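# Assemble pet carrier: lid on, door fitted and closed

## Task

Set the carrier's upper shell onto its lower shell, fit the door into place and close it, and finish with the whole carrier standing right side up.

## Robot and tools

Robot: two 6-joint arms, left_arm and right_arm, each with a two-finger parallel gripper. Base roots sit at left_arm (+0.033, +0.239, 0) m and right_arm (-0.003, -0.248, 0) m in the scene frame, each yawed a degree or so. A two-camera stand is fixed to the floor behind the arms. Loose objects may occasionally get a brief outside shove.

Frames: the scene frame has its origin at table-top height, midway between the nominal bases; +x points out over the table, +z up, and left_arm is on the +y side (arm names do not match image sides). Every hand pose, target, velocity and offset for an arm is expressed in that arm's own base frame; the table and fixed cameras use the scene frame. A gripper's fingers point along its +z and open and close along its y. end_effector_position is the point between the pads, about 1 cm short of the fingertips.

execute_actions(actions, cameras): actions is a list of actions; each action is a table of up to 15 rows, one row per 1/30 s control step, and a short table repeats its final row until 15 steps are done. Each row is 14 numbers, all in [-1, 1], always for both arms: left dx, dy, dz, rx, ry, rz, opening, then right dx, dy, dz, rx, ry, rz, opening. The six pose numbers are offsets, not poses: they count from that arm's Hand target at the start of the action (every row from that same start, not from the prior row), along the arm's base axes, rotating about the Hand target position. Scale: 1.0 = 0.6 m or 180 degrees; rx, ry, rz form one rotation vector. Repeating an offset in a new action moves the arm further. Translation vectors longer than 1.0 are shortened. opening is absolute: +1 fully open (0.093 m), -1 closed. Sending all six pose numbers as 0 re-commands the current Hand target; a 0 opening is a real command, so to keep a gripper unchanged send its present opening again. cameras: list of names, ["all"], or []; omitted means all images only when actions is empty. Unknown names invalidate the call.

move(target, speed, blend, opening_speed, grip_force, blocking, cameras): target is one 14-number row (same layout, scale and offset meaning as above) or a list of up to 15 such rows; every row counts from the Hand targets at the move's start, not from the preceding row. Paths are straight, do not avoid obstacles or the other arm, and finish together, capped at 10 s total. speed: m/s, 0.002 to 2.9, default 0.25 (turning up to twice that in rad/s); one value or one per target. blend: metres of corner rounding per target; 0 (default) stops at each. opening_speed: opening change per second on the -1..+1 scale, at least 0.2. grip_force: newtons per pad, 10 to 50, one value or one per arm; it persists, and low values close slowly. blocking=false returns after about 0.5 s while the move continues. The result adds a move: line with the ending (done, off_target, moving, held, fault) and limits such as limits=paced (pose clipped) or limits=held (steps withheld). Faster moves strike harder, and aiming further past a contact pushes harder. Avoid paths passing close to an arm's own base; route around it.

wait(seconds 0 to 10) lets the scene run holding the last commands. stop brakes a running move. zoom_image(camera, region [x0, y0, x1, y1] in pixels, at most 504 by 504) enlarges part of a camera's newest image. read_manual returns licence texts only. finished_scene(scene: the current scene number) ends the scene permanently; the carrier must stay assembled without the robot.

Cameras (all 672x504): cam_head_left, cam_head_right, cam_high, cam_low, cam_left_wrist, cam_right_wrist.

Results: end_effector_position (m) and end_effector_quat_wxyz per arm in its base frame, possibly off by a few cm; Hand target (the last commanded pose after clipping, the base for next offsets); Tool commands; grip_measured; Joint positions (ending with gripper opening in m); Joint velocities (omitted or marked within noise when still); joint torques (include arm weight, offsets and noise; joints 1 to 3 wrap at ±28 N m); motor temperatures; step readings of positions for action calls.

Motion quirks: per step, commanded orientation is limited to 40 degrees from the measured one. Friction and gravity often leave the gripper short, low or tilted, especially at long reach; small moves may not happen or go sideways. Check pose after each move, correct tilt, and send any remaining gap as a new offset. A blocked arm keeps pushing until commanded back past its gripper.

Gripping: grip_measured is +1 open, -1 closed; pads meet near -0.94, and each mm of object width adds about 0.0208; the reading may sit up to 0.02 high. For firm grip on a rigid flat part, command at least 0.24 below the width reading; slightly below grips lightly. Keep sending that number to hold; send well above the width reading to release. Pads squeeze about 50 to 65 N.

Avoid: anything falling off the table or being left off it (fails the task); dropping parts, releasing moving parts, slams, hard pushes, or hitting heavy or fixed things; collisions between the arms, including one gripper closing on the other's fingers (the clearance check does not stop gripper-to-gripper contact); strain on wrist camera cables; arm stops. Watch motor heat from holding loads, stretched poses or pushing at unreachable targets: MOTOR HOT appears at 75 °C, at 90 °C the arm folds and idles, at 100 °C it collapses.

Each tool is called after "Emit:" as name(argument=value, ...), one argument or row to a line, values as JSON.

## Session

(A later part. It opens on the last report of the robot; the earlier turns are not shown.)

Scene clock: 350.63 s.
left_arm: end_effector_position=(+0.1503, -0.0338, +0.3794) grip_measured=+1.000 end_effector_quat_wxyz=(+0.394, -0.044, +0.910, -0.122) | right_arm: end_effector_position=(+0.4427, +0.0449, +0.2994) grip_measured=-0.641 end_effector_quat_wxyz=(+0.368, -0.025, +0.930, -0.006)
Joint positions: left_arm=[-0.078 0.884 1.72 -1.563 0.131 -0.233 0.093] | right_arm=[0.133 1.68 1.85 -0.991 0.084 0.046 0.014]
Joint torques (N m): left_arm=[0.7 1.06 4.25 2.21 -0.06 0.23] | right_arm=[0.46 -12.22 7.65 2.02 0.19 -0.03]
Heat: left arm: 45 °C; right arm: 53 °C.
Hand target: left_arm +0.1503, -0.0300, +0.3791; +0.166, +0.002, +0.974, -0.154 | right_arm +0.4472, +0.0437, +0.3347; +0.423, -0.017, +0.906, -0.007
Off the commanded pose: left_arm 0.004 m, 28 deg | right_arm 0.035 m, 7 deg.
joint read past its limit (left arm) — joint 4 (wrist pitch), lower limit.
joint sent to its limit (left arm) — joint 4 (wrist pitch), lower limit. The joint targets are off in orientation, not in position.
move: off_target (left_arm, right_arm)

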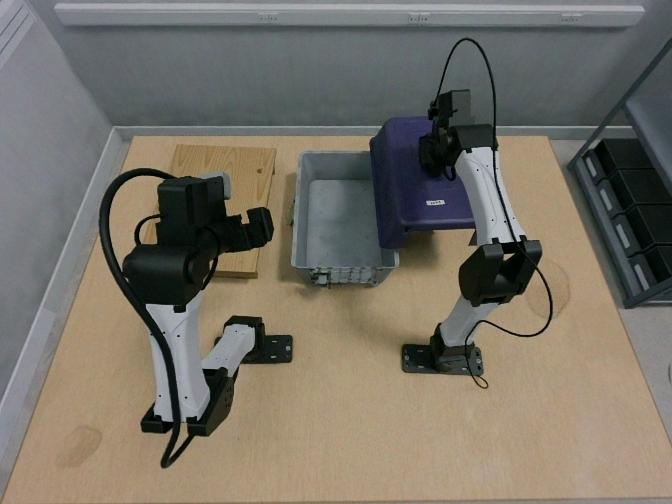

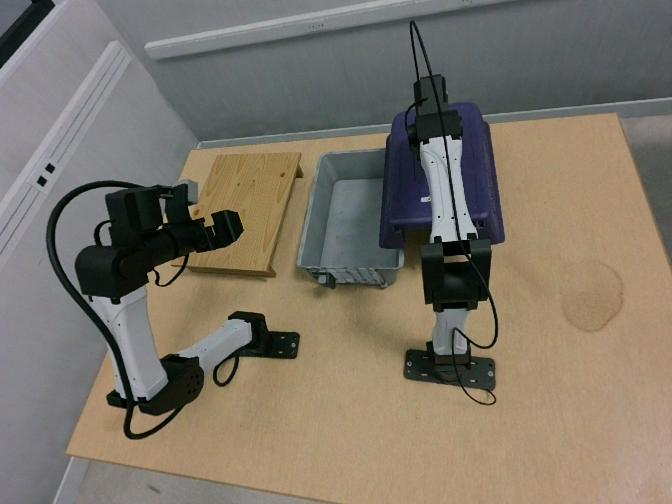

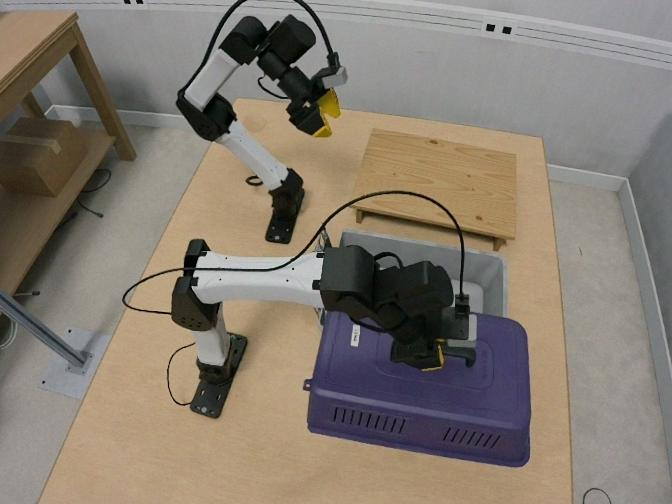

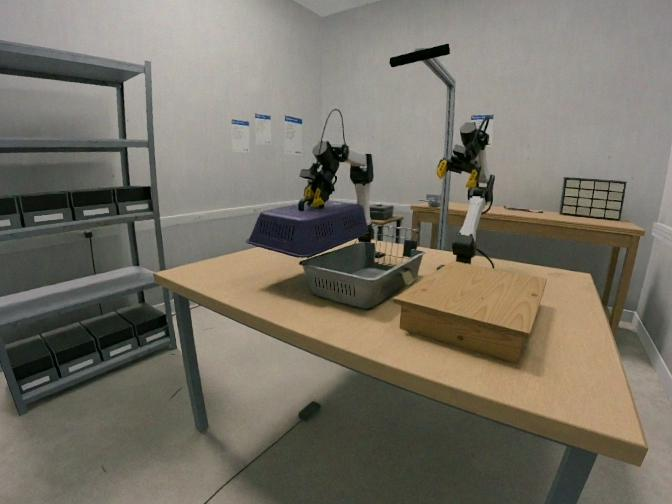

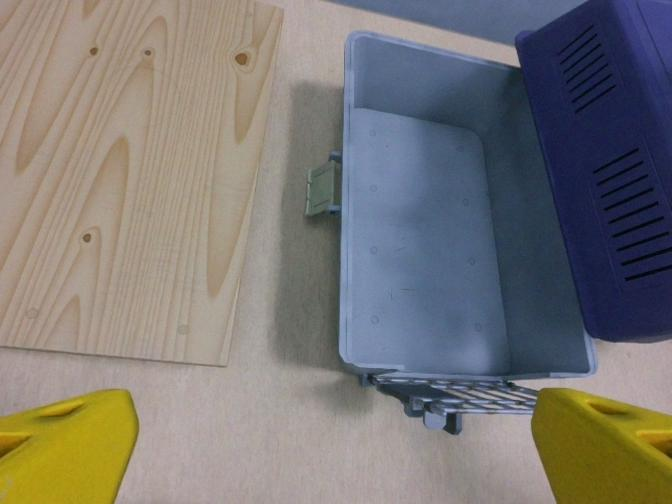

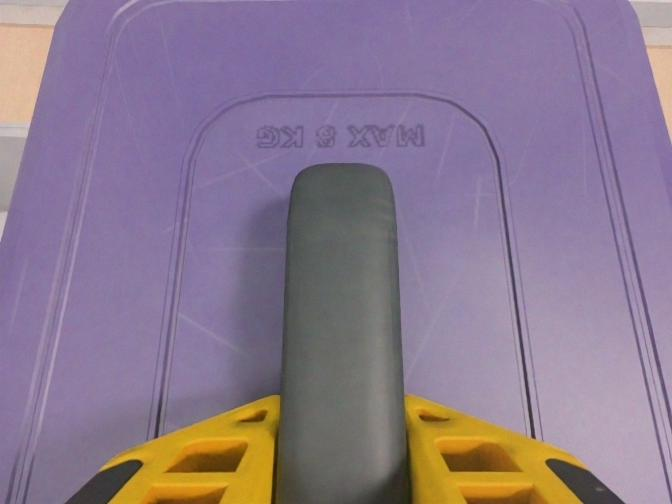

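Emit:
move(
  target=[0,0,0,0,0,0,1,-0.02,0.37,0.03,0.012,-0.016,0.0,-1],
  speed=0.12,
  cameras=["all"],
)

Emit:
zoom_image(
  camera="cam_low",
  region=[200, 150, 440, 320],
)

Scene clock: 363.93 s.
left_arm: end_effector_position=(+0.1503, -0.0338, +0.3794) grip_measured=+1.000 end_effector_quat_wxyz=(+0.394, -0.043, +0.910, -0.122) | right_arm: end_effector_position=(+0.4287, +0.2666, +0.3274) grip_measured=-0.641 end_effector_quat_wxyz=(+0.409, -0.029, +0.912, -0.001)
Joint positions: left_arm=[-0.078 0.884 1.72 -1.563 0.131 -0.231 0.093] | right_arm=[0.714 2.097 2.511 -1.27 0.491 0.463 0.014]
Joint torques (N m): left_arm=[0.79 1.07 4.23 2.21 -0.05 0.19] | right_arm=[0.35 -12.05 8.83 1.71 0.57 -0.03]
Motor temperatures (°C): left_arm=[28 38 38 45 28 27 26] | right_arm=[27 54 54 33 24 27 27]
Heat: left arm: 45 °C; right arm: 54 °C.
Hand target: left_arm +0.1503, -0.0300, +0.3791; +0.166, +0.002, +0.974, -0.154 | right_arm +0.4352, +0.2657, +0.3527; +0.446, -0.008, +0.895, +0.010
Off the commanded pose: left_arm 0.004 m, 28 deg | right_arm 0.026 m, 5 deg.
joint read past its limit (left arm) — joint 4 (wrist pitch), lower limit.
joint sent to its limit (left arm) — joint 4 (wrist pitch), lower limit. The joint targets are off in orientation, not in position.
move: off_target (left_arm, right_arm)

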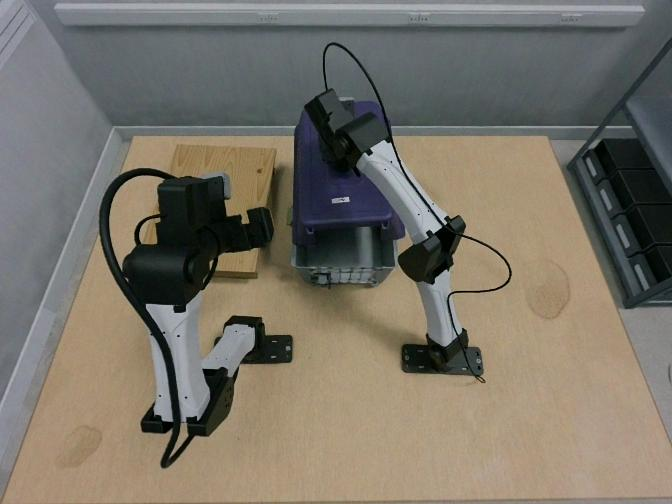

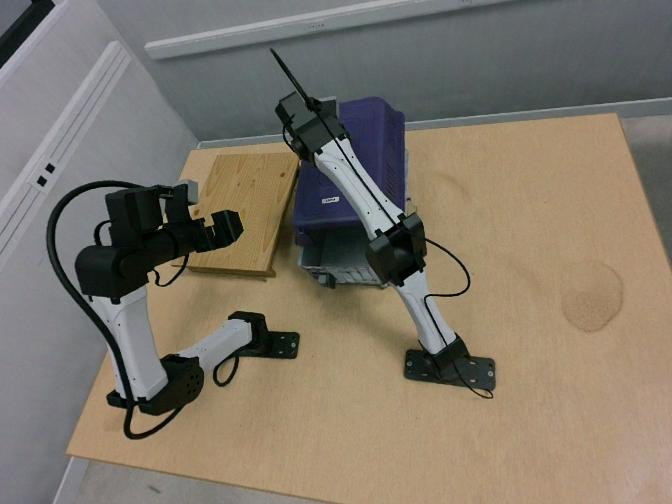

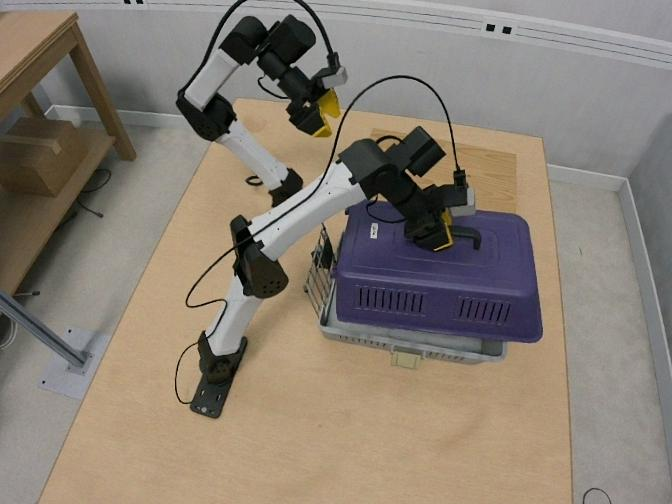

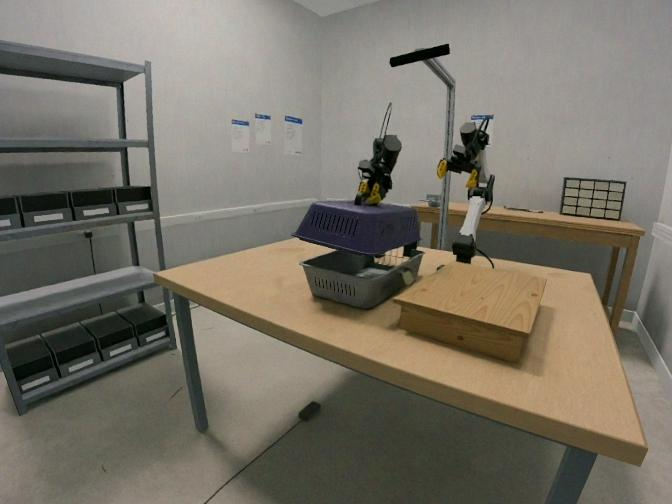

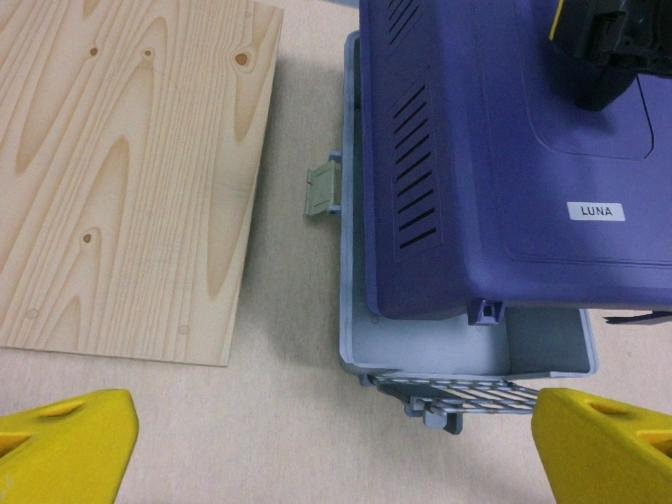

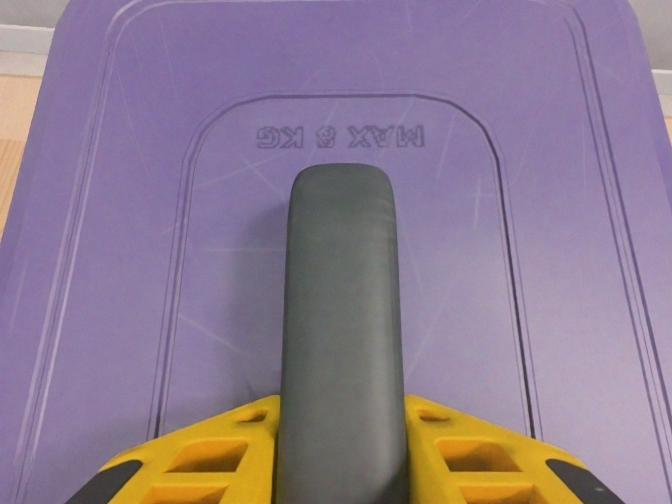

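Scaled by 2.100 from the camera's 672x504 image, which has a finer 960x720 frame.

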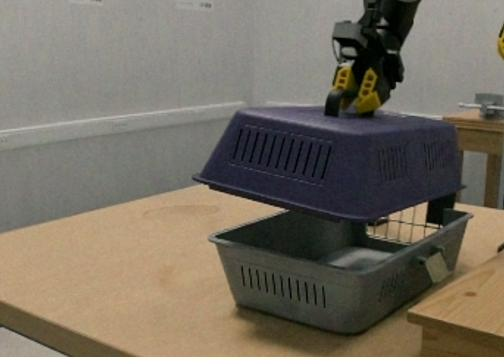

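Emit:
zoom_image(
  camera="cam_left_wrist",
  region=[330, 270, 620, 470],
)

Scaled by 1.738 from the camera's 672x504 image, which has a finer 960x720 frame.

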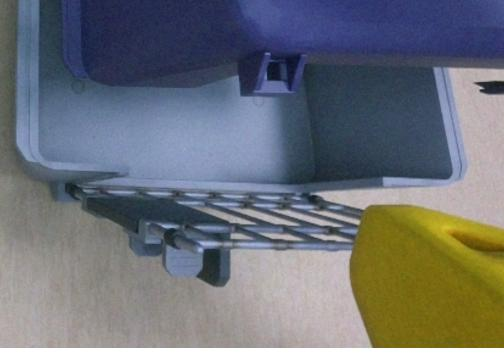

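Emit:
move(
  target=[-0.01,-0.14,0.02,0,0,0,1,-0.02,0.008,0.0,0.02,0.012,0.0,-1],
  speed=0.1,
  cameras=["all"],
)

Emit:
zoom_image(
  camera="cam_left_wrist",
  region=[150, 200, 654, 504],
)

Emit:
zoom_image(
  camera="cam_high",
  region=[280, 170, 560, 380],
)

Emit:
zoom_image(
  camera="cam_low",
  region=[260, 170, 460, 320],
)

Scene clock: 413.50 s.
left_arm: end_effector_position=(+0.1456, -0.1104, +0.3830) grip_measured=+1.000 end_effector_quat_wxyz=(+0.304, -0.003, +0.922, -0.239) | right_arm: end_effector_position=(+0.4226, +0.2651, +0.3241) grip_measured=-0.641 end_effector_quat_wxyz=(+0.394, -0.006, +0.919, +0.011)
Joint positions: left_arm=[-0.62 1.008 1.795 -1.563 0.031 -0.639 0.093] | right_arm=[0.714 2.097 2.521 -1.309 0.472 0.529 0.014]
Joint torques (N m): left_arm=[-1.21 1.14 7.86 2.14 0.12 0] | right_arm=[1.18 -13.01 8.72 1.63 0.35 -0.03]
Motor temperatures (°C): left_arm=[28 37 38 45 28 27 26] | right_arm=[27 61 57 36 25 27 27]
Heat: left arm: 45 °C; right arm: 61 °C.
Hand target: left_arm +0.1443, -0.1140, +0.3912; +0.166, +0.002, +0.974, -0.154 | right_arm +0.4232, +0.2705, +0.3528; +0.429, +0.006, +0.902, +0.038
Off the commanded pose: left_arm 0.009 m, 20 deg | right_arm 0.029 m, 6 deg.
joint read past its limit (left arm) — joint 4 (wrist pitch), lower limit.
joint sent to its limit (left arm) — joint 4 (wrist pitch), lower limit. The joint targets are off in orientation, not in position.
move: off_target (left_arm, right_arm)

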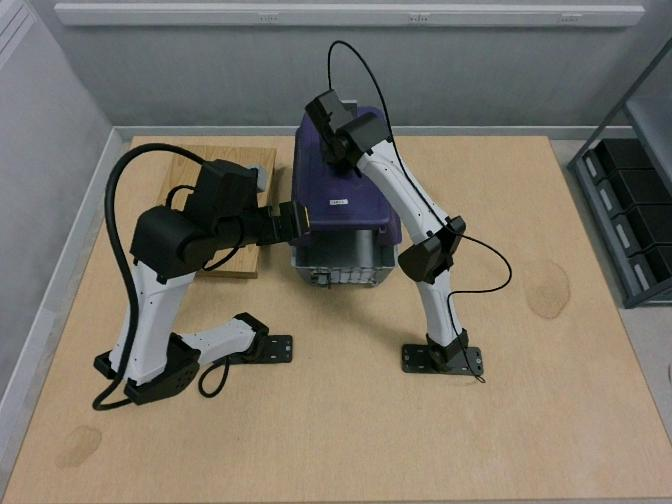

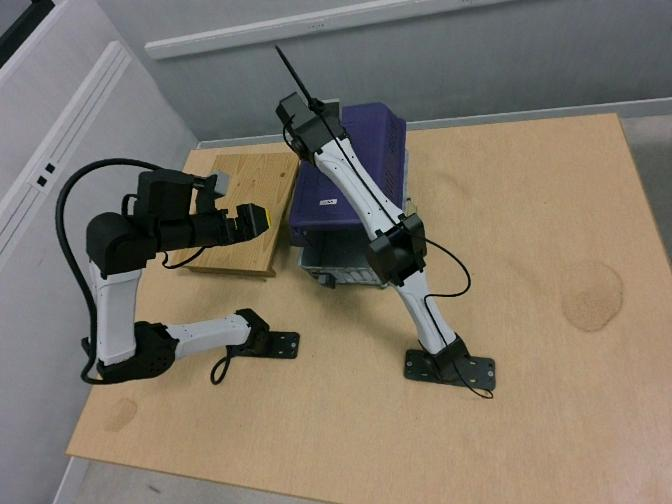

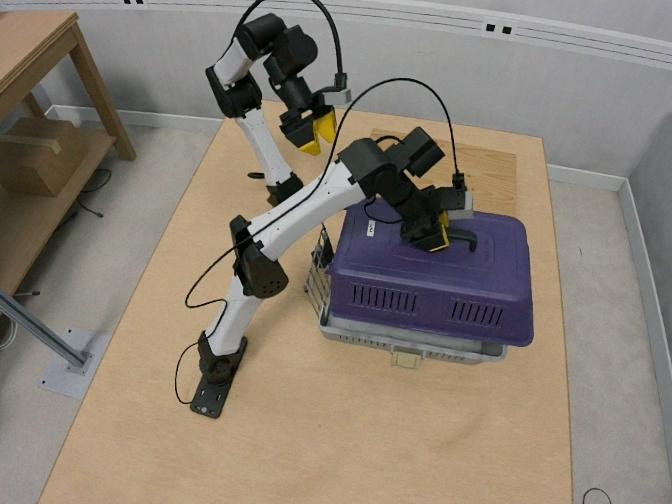

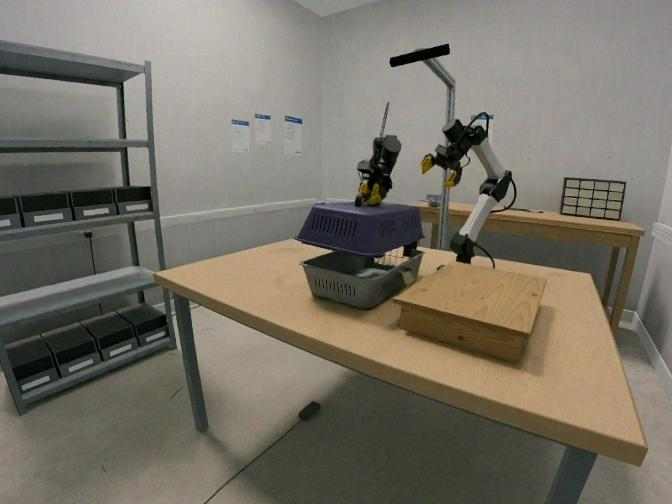

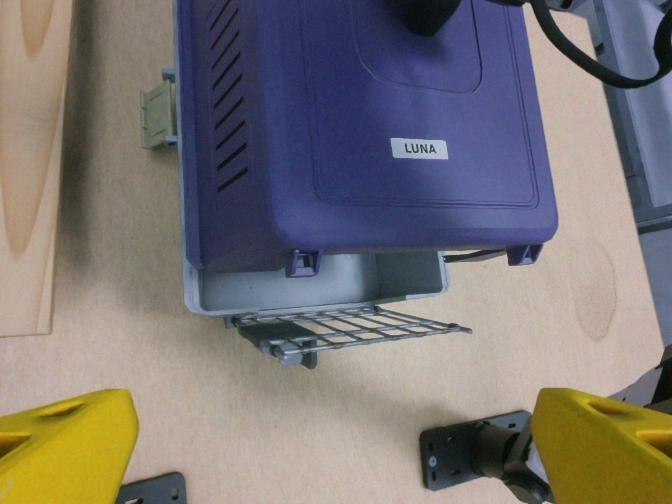

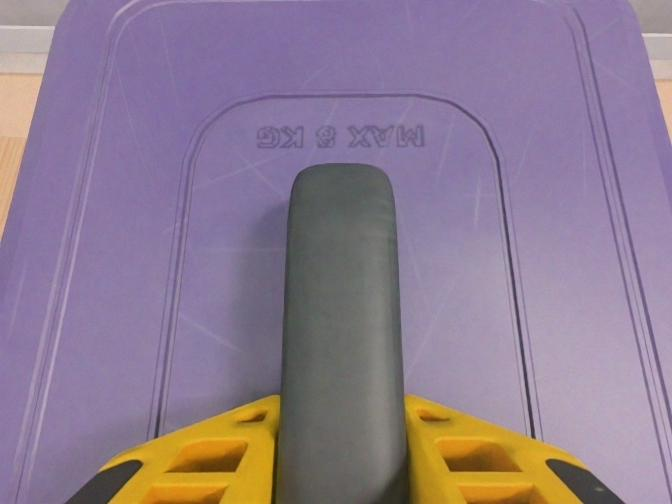

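Scaled by 1.000.

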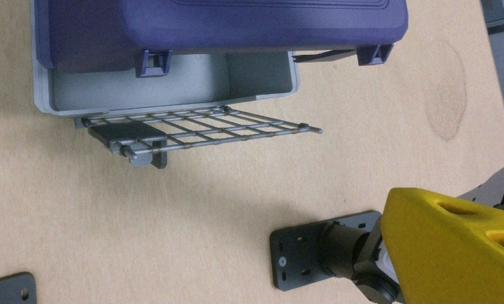

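Scaled by 1.800 from the camera's 672x504 image, which has a finer 960x720 frame.

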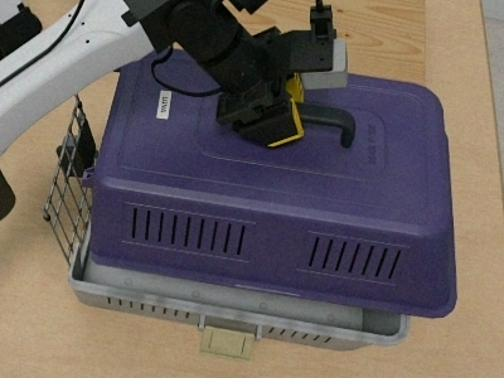

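Scaled by 2.520 from the camera's 672x504 image, which has a finer 960x720 frame.

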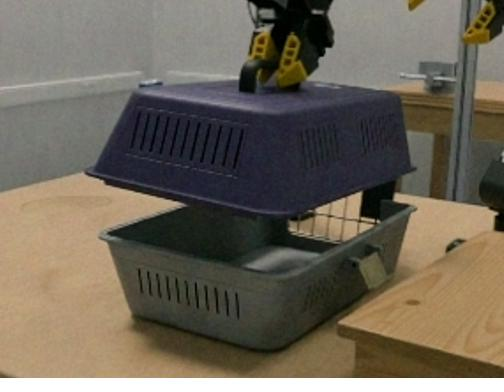

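Emit:
move(
  target=[0,0,0,0,0,0,1,-0.05,0.005,0.0,0.0,0.002,-0.008,-1],
  speed=0.1,
  cameras=["cam_left_wrist","cam_high","cam_low"],
)

Emit:
zoom_image(
  camera="cam_high",
  region=[280, 170, 560, 380],
)

Emit:
zoom_image(
  camera="cam_left_wrist",
  region=[150, 200, 500, 420],
)

Emit:
zoom_image(
  camera="cam_low",
  region=[260, 170, 460, 320],
)

Scene clock: 449.70 s.
left_arm: end_effector_position=(+0.1456, -0.1104, +0.3830) grip_measured=+1.000 end_effector_quat_wxyz=(+0.304, -0.003, +0.922, -0.240) | right_arm: end_effector_position=(+0.3942, +0.2799, +0.3177) grip_measured=-0.641 end_effector_quat_wxyz=(+0.383, -0.004, +0.923, +0.012)
Joint positions: left_arm=[-0.62 1.008 1.795 -1.563 0.031 -0.64 0.093] | right_arm=[0.787 2.049 2.438 -1.326 0.505 0.611 0.014]
Joint torques (N m): left_arm=[-1.24 1.14 7.87 2.14 0.13 -0.01] | right_arm=[0.57 -15.73 5.96 1.6 0.6 -0.03]
Motor temperatures (°C): left_arm=[28 36 38 45 28 27 26] | right_arm=[27 66 53 35 25 27 28]
Heat: left arm: 45 °C; right arm: 66 °C.
Hand target: left_arm +0.1443, -0.1140, +0.3912; +0.166, +0.002, +0.974, -0.154 | right_arm +0.3932, +0.2736, +0.3527; +0.427, +0.017, +0.904, +0.033
Off the commanded pose: left_arm 0.009 m, 20 deg | right_arm 0.036 m, 6 deg.
joint read past its limit (left arm) — joint 4 (wrist pitch), lower limit.
joint sent to its limit (left arm) — joint 4 (wrist pitch), lower limit. The joint targets are off in orientation, not in position.
move: off_target (left_arm, right_arm)
Images, in order (width x height): cam_high 672x504, cam_low 672x504, cam_left_wrist 672x504.

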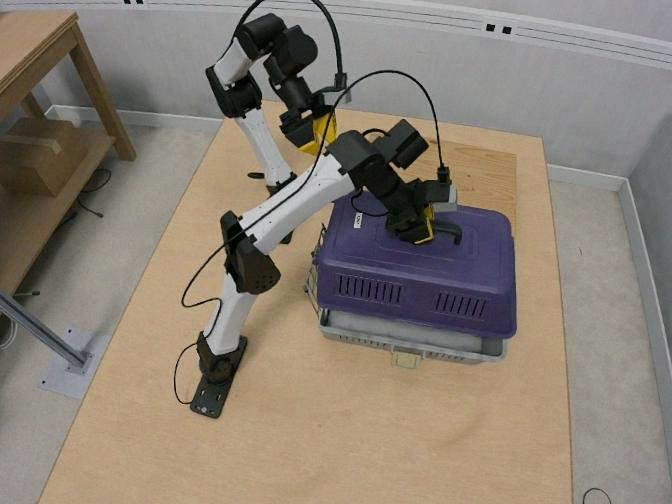

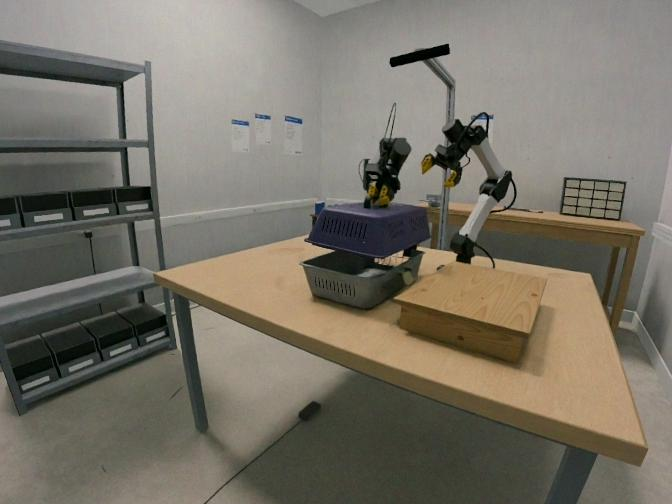

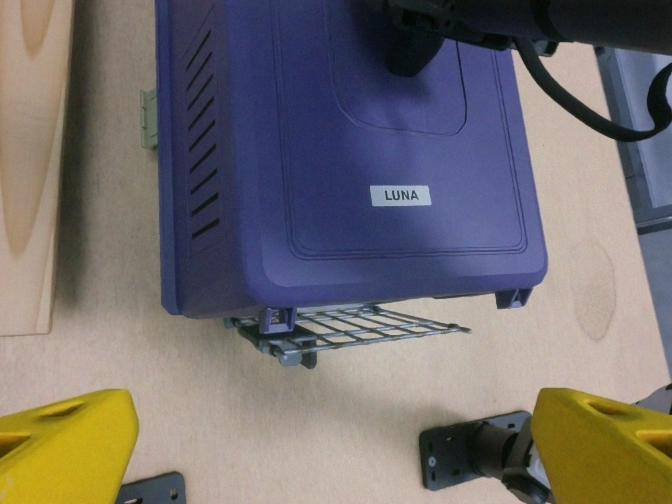

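Scaled by 1.800 from the camera's 672x504 image, which has a finer 960x720 frame.

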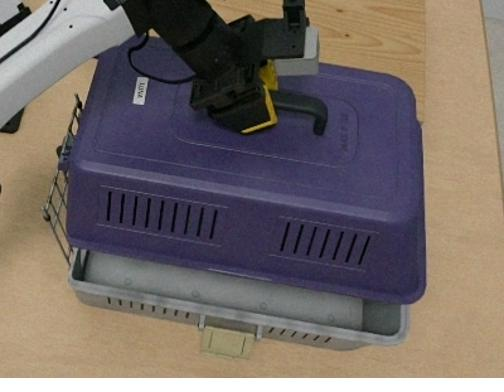

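Scaled by 1.440 from the camera's 672x504 image, which has a finer 960x720 frame.

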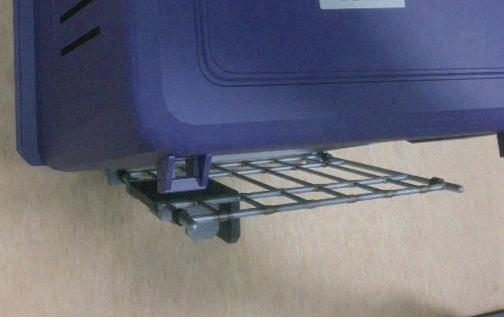

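Scaled by 2.520 from the camera's 672x504 image, which has a finer 960x720 frame.

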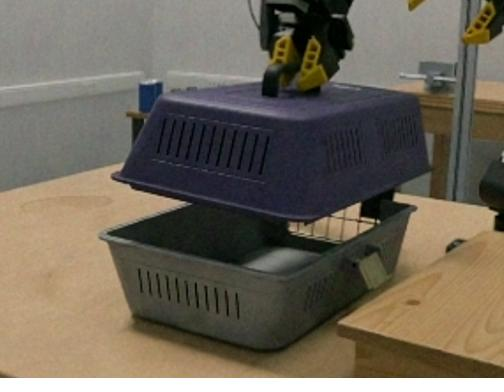

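Emit:
move(
  target=[0,0,0,0,0,0,1,-0.02,-0.035,-0.042,-0.006,0.0,-0.007,-1],
  speed=0.08,
  cameras=["cam_left_wrist","cam_high","cam_low"],
)

Emit:
zoom_image(
  camera="cam_high",
  region=[280, 170, 560, 380],
)

Emit:
zoom_image(
  camera="cam_left_wrist",
  region=[150, 240, 350, 400],
)

Emit:
zoom_image(
  camera="cam_left_wrist",
  region=[400, 240, 600, 400],
)

Emit:
zoom_image(
  camera="cam_low",
  region=[260, 170, 460, 320],
)

Scene clock: 475.80 s.
left_arm: end_effector_position=(+0.1456, -0.1104, +0.3830) grip_measured=+1.000 end_effector_quat_wxyz=(+0.304, -0.003, +0.922, -0.240) | right_arm: end_effector_position=(+0.3776, +0.2588, +0.2939) grip_measured=-0.641 end_effector_quat_wxyz=(+0.383, +0.003, +0.924, -0.001)
Joint positions: left_arm=[-0.62 1.008 1.795 -1.563 0.031 -0.64 0.093] | right_arm=[0.787 1.86 2.058 -1.157 0.527 0.623 0.014]
Joint torques (N m): left_arm=[-1.25 1.14 7.86 2.14 0.13 -0.01] | right_arm=[-0.01 -14.31 6.56 1.66 0.61 -0.12]
Motor temperatures (°C): left_arm=[28 36 38 45 28 27 25] | right_arm=[27 69 52 33 25 27 28]
Heat: left arm: 45 °C; right arm: 69 °C.
Hand target: left_arm +0.1443, -0.1140, +0.3912; +0.166, +0.002, +0.974, -0.154 | right_arm +0.3812, +0.2526, +0.3274; +0.427, +0.023, +0.904, +0.020
Off the commanded pose: left_arm 0.009 m, 20 deg | right_arm 0.034 m, 7 deg.
joint read past its limit (left arm) — joint 4 (wrist pitch), lower limit.
joint sent to its limit (left arm) — joint 4 (wrist pitch), lower limit. The joint targets are off in orientation, not in position.
move: off_target (left_arm, right_arm)
Images, in order (width x height): cam_high 672x504, cam_low 672x504, cam_left_wrist 672x504.

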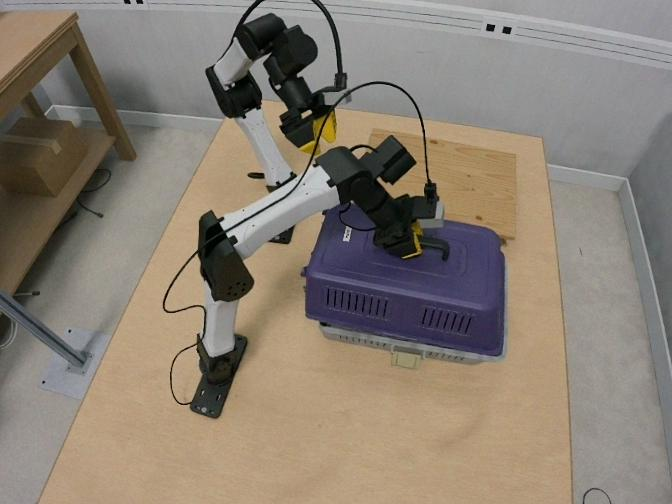

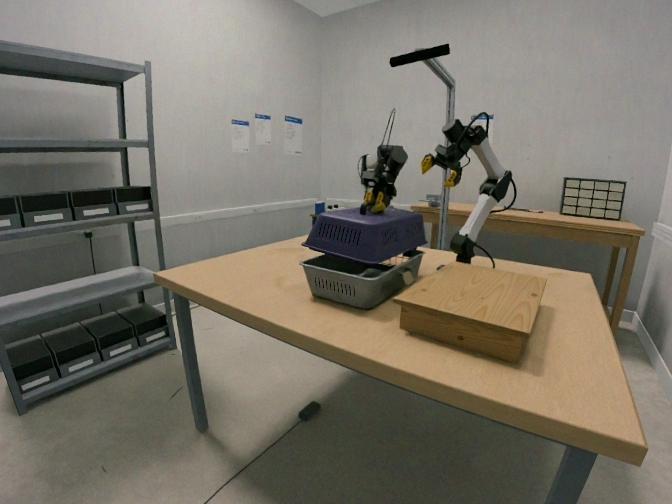

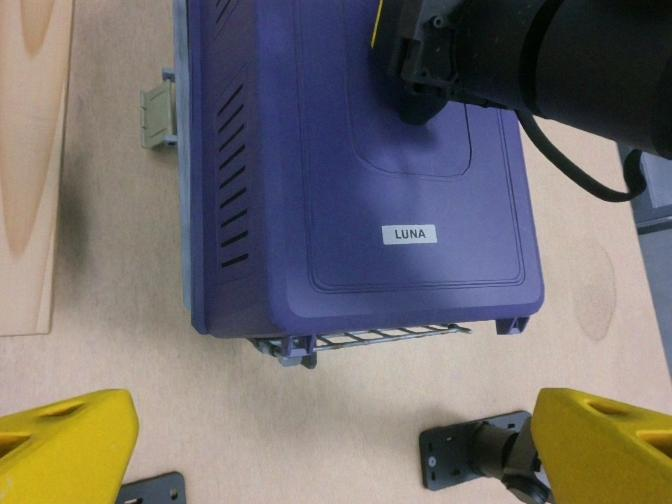

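Scaled by 1.800 from the camera's 672x504 image, which has a finer 960x720 frame.

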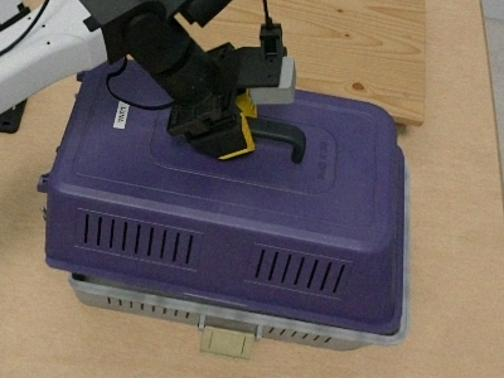

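Scaled by 2.520 from the camera's 672x504 image, which has a finer 960x720 frame.

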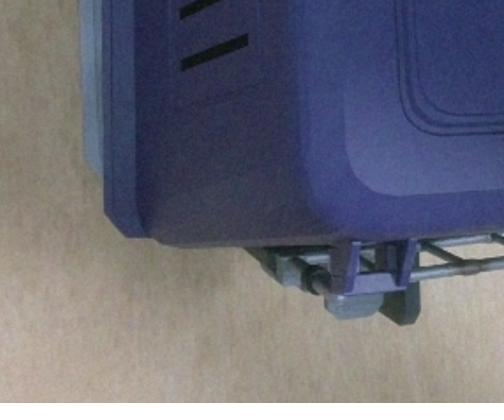

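Scaled by 2.520 from the camera's 672x504 image, which has a finer 960x720 frame.

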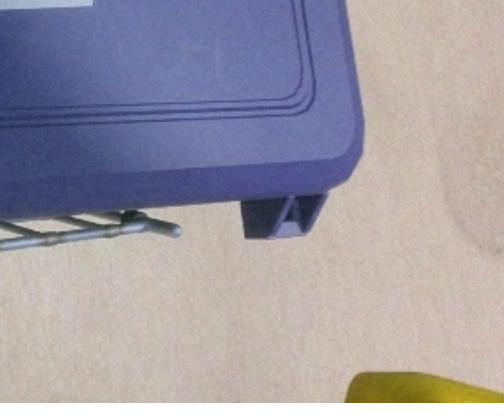

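Scaled by 2.520 from the camera's 672x504 image, which has a finer 960x720 frame.

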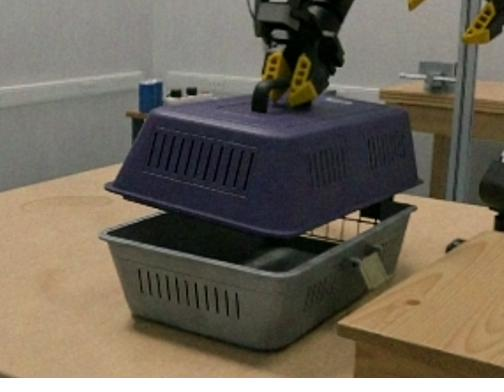

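Emit:
move(
  target=[0,0,0,0,0,0,1,-0.003,-0.001,-0.05,-0.004,0.0,0,-1],
  speed=0.05,
  cameras=["cam_left_wrist","cam_high"],
)

Emit:
zoom_image(
  camera="cam_left_wrist",
  region=[150, 240, 350, 400],
)

Emit:
zoom_image(
  camera="cam_left_wrist",
  region=[400, 240, 600, 400],
)

Emit:
zoom_image(
  camera="cam_high",
  region=[280, 170, 560, 380],
)

Scene clock: 517.03 s.
left_arm: end_effector_position=(+0.1456, -0.1104, +0.3830) grip_measured=+1.000 end_effector_quat_wxyz=(+0.304, -0.003, +0.922, -0.240) | right_arm: end_effector_position=(+0.3768, +0.2538, +0.2661) grip_measured=-0.641 end_effector_quat_wxyz=(+0.387, +0.003, +0.922, -0.011)
Joint positions: left_arm=[-0.62 1.008 1.795 -1.563 0.031 -0.64 0.093] | right_arm=[0.787 1.801 1.859 -1.021 0.547 0.617 0.014]
Joint torques (N m): left_arm=[-1.24 1.14 7.87 2.14 0.14 -0.01] | right_arm=[0.38 -13.93 6.69 1.63 0.52 -0.11]
Motor temperatures (°C): left_arm=[28 35 39 45 28 27 25] | right_arm=[27 77 51 36 25 27 28]
Heat: left arm: 45 °C; right arm: 77 °C. Fold the right arm in close to its base, or ease its load, before you think long.
Hand target: left_arm +0.1443, -0.1140, +0.3912; +0.166, +0.002, +0.974, -0.154 | right_arm +0.3794, +0.2519, +0.2974; +0.427, +0.020, +0.904, +0.014
Off the commanded pose: left_arm 0.009 m, 20 deg | right_arm 0.032 m, 6 deg.
MOTOR HOT: joint 2 (shoulder) of the right arm reports 77 °C; the controller's stop level is 90 °C. To cool a motor, set the load down, stop pushing, or move to a pose that needs little force.
joint read past its limit (left arm) — joint 4 (wrist pitch), lower limit.
joint sent to its limit (left arm) — joint 4 (wrist pitch), lower limit. The joint targets are off in orientation, not in position.
move: off_target (left_arm, right_arm)
Images, in order (width x height): cam_high 672x504, cam_left_wrist 672x504.

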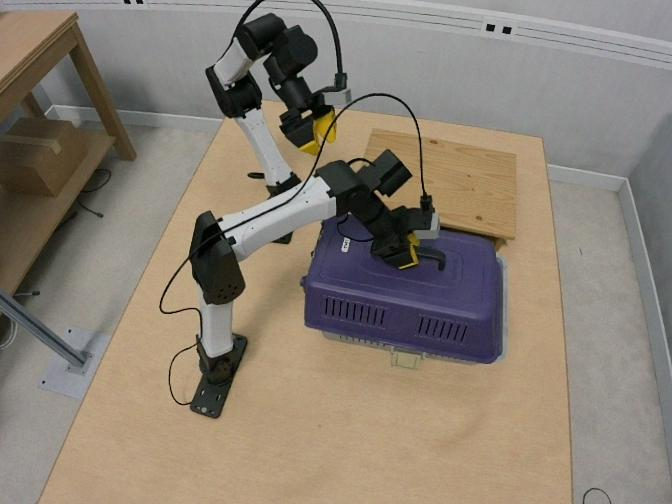

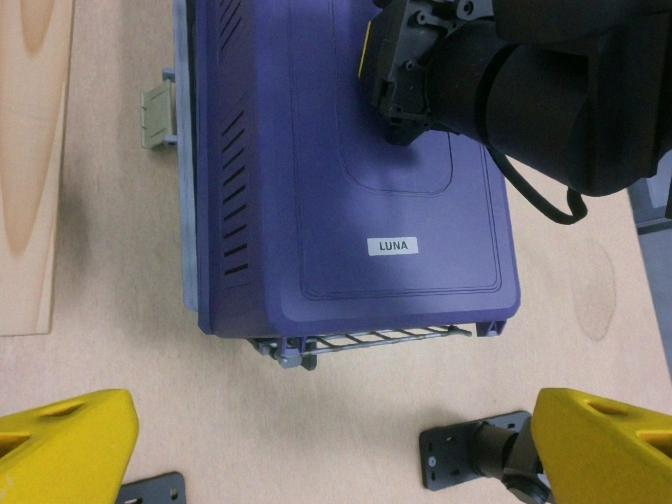

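Scaled by 2.520 from the camera's 672x504 image, which has a finer 960x720 frame.

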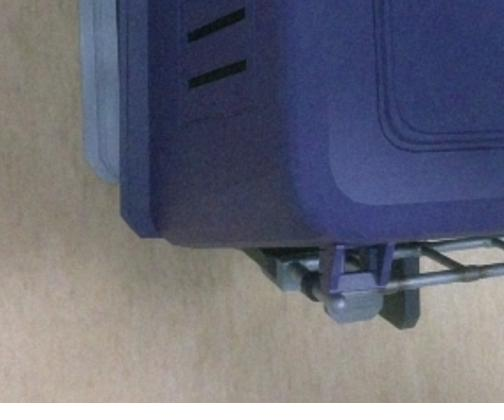

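Scaled by 2.520 from the camera's 672x504 image, which has a finer 960x720 frame.

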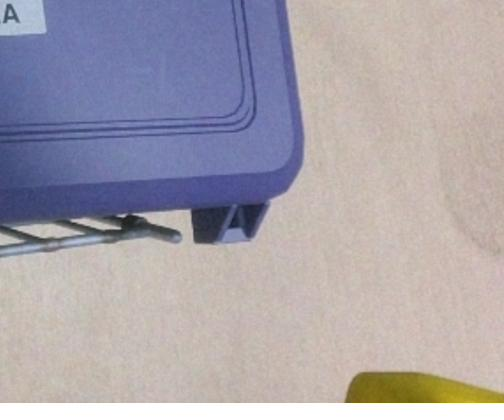

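Scaled by 1.800 from the camera's 672x504 image, which has a finer 960x720 frame.

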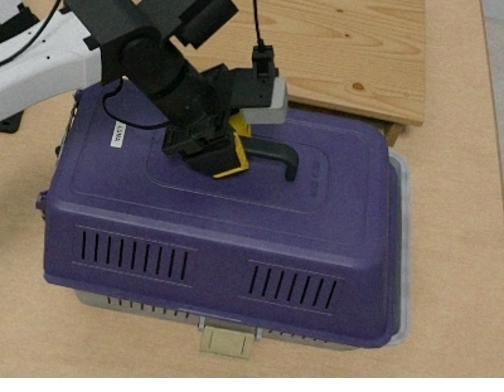

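Emit:
move(
  target=[
    [0,0,0,0,0,0,1,0,0.005,0.04,0,0,0.01,-1],
    [0,0,0,0,0,0,1,0.08,0.011,0.05,0,0,0.01,-1],
    [0,0,0,0,0,0,1,0.08,0.011,-0.02,0,0,0.01,-1],
  ],
  speed=0.1,
  blend=[0.01,0.01,0],
  cameras=["cam_left_wrist","cam_high","cam_low"],
)

Emit:
zoom_image(
  camera="cam_low",
  region=[260, 170, 460, 320],
)

Scene clock: 533.07 s.
left_arm: end_effector_position=(+0.1456, -0.1104, +0.3830) grip_measured=+1.000 end_effector_quat_wxyz=(+0.304, -0.003, +0.922, -0.240) | right_arm: end_effector_position=(+0.4247, +0.2607, +0.2629) grip_measured=-0.641 end_effector_quat_wxyz=(+0.398, +0.000, +0.917, +0.007)
Joint positions: left_arm=[-0.62 1.008 1.795 -1.563 0.031 -0.64 0.093] | right_arm=[0.709 1.914 1.968 -0.936 0.485 0.532 0.014]
Joint torques (N m): left_arm=[-1.24 1.14 7.87 2.14 0.14 -0.01] | right_arm=[-0.01 -13.87 6.15 1.69 0.35 -0.26]
Motor temperatures (°C): left_arm=[28 35 39 45 28 27 25] | right_arm=[27 72 51 36 25 27 28]
Heat: left arm: 45 °C; right arm: 72 °C. Fold the right arm in close to its base, or ease its load, before you think long.
Hand target: left_arm +0.1443, -0.1140, +0.3912; +0.166, +0.002, +0.974, -0.154 | right_arm +0.4274, +0.2587, +0.2854; +0.427, +0.006, +0.904, +0.021
Off the commanded pose: left_arm 0.009 m, 20 deg | right_arm 0.023 m, 4 deg.
MOTOR HOT: still on. Joint 2 (shoulder) of the right arm reports 72 °C.
joint read past its limit (left arm) — joint 4 (wrist pitch), lower limit.
joint sent to its limit (left arm) — joint 4 (wrist pitch), lower limit. The joint targets are off in orientation, not in position.
move: off_target (left_arm, right_arm)
Images, in order (width x height): cam_high 672x504, cam_low 672x504, cam_left_wrist 672x504.

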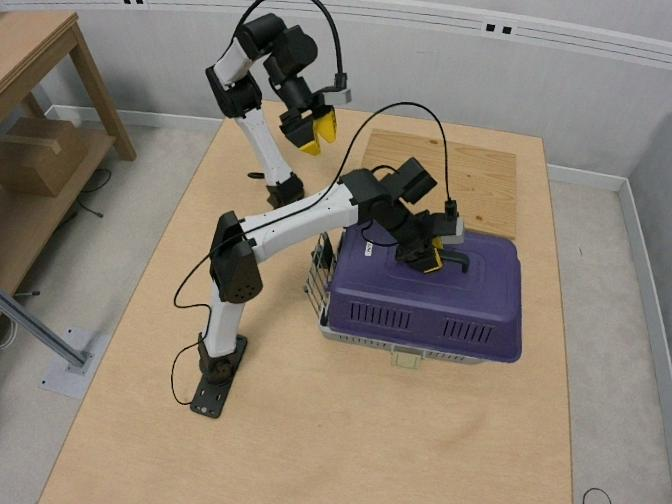

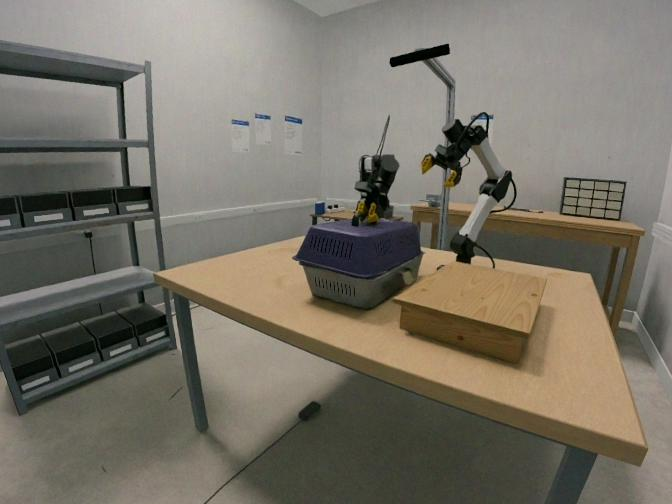

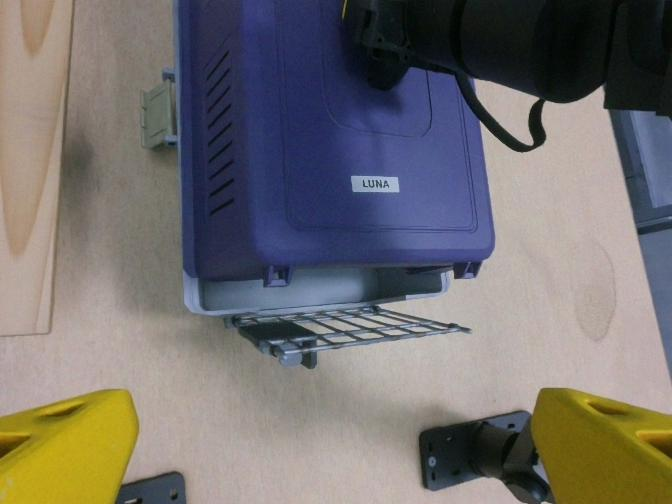

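Scaled by 2.520 from the camera's 672x504 image, which has a finer 960x720 frame.

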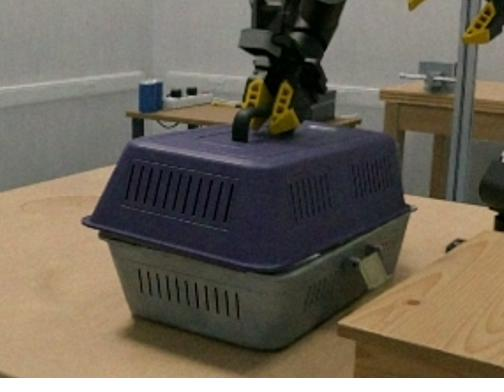

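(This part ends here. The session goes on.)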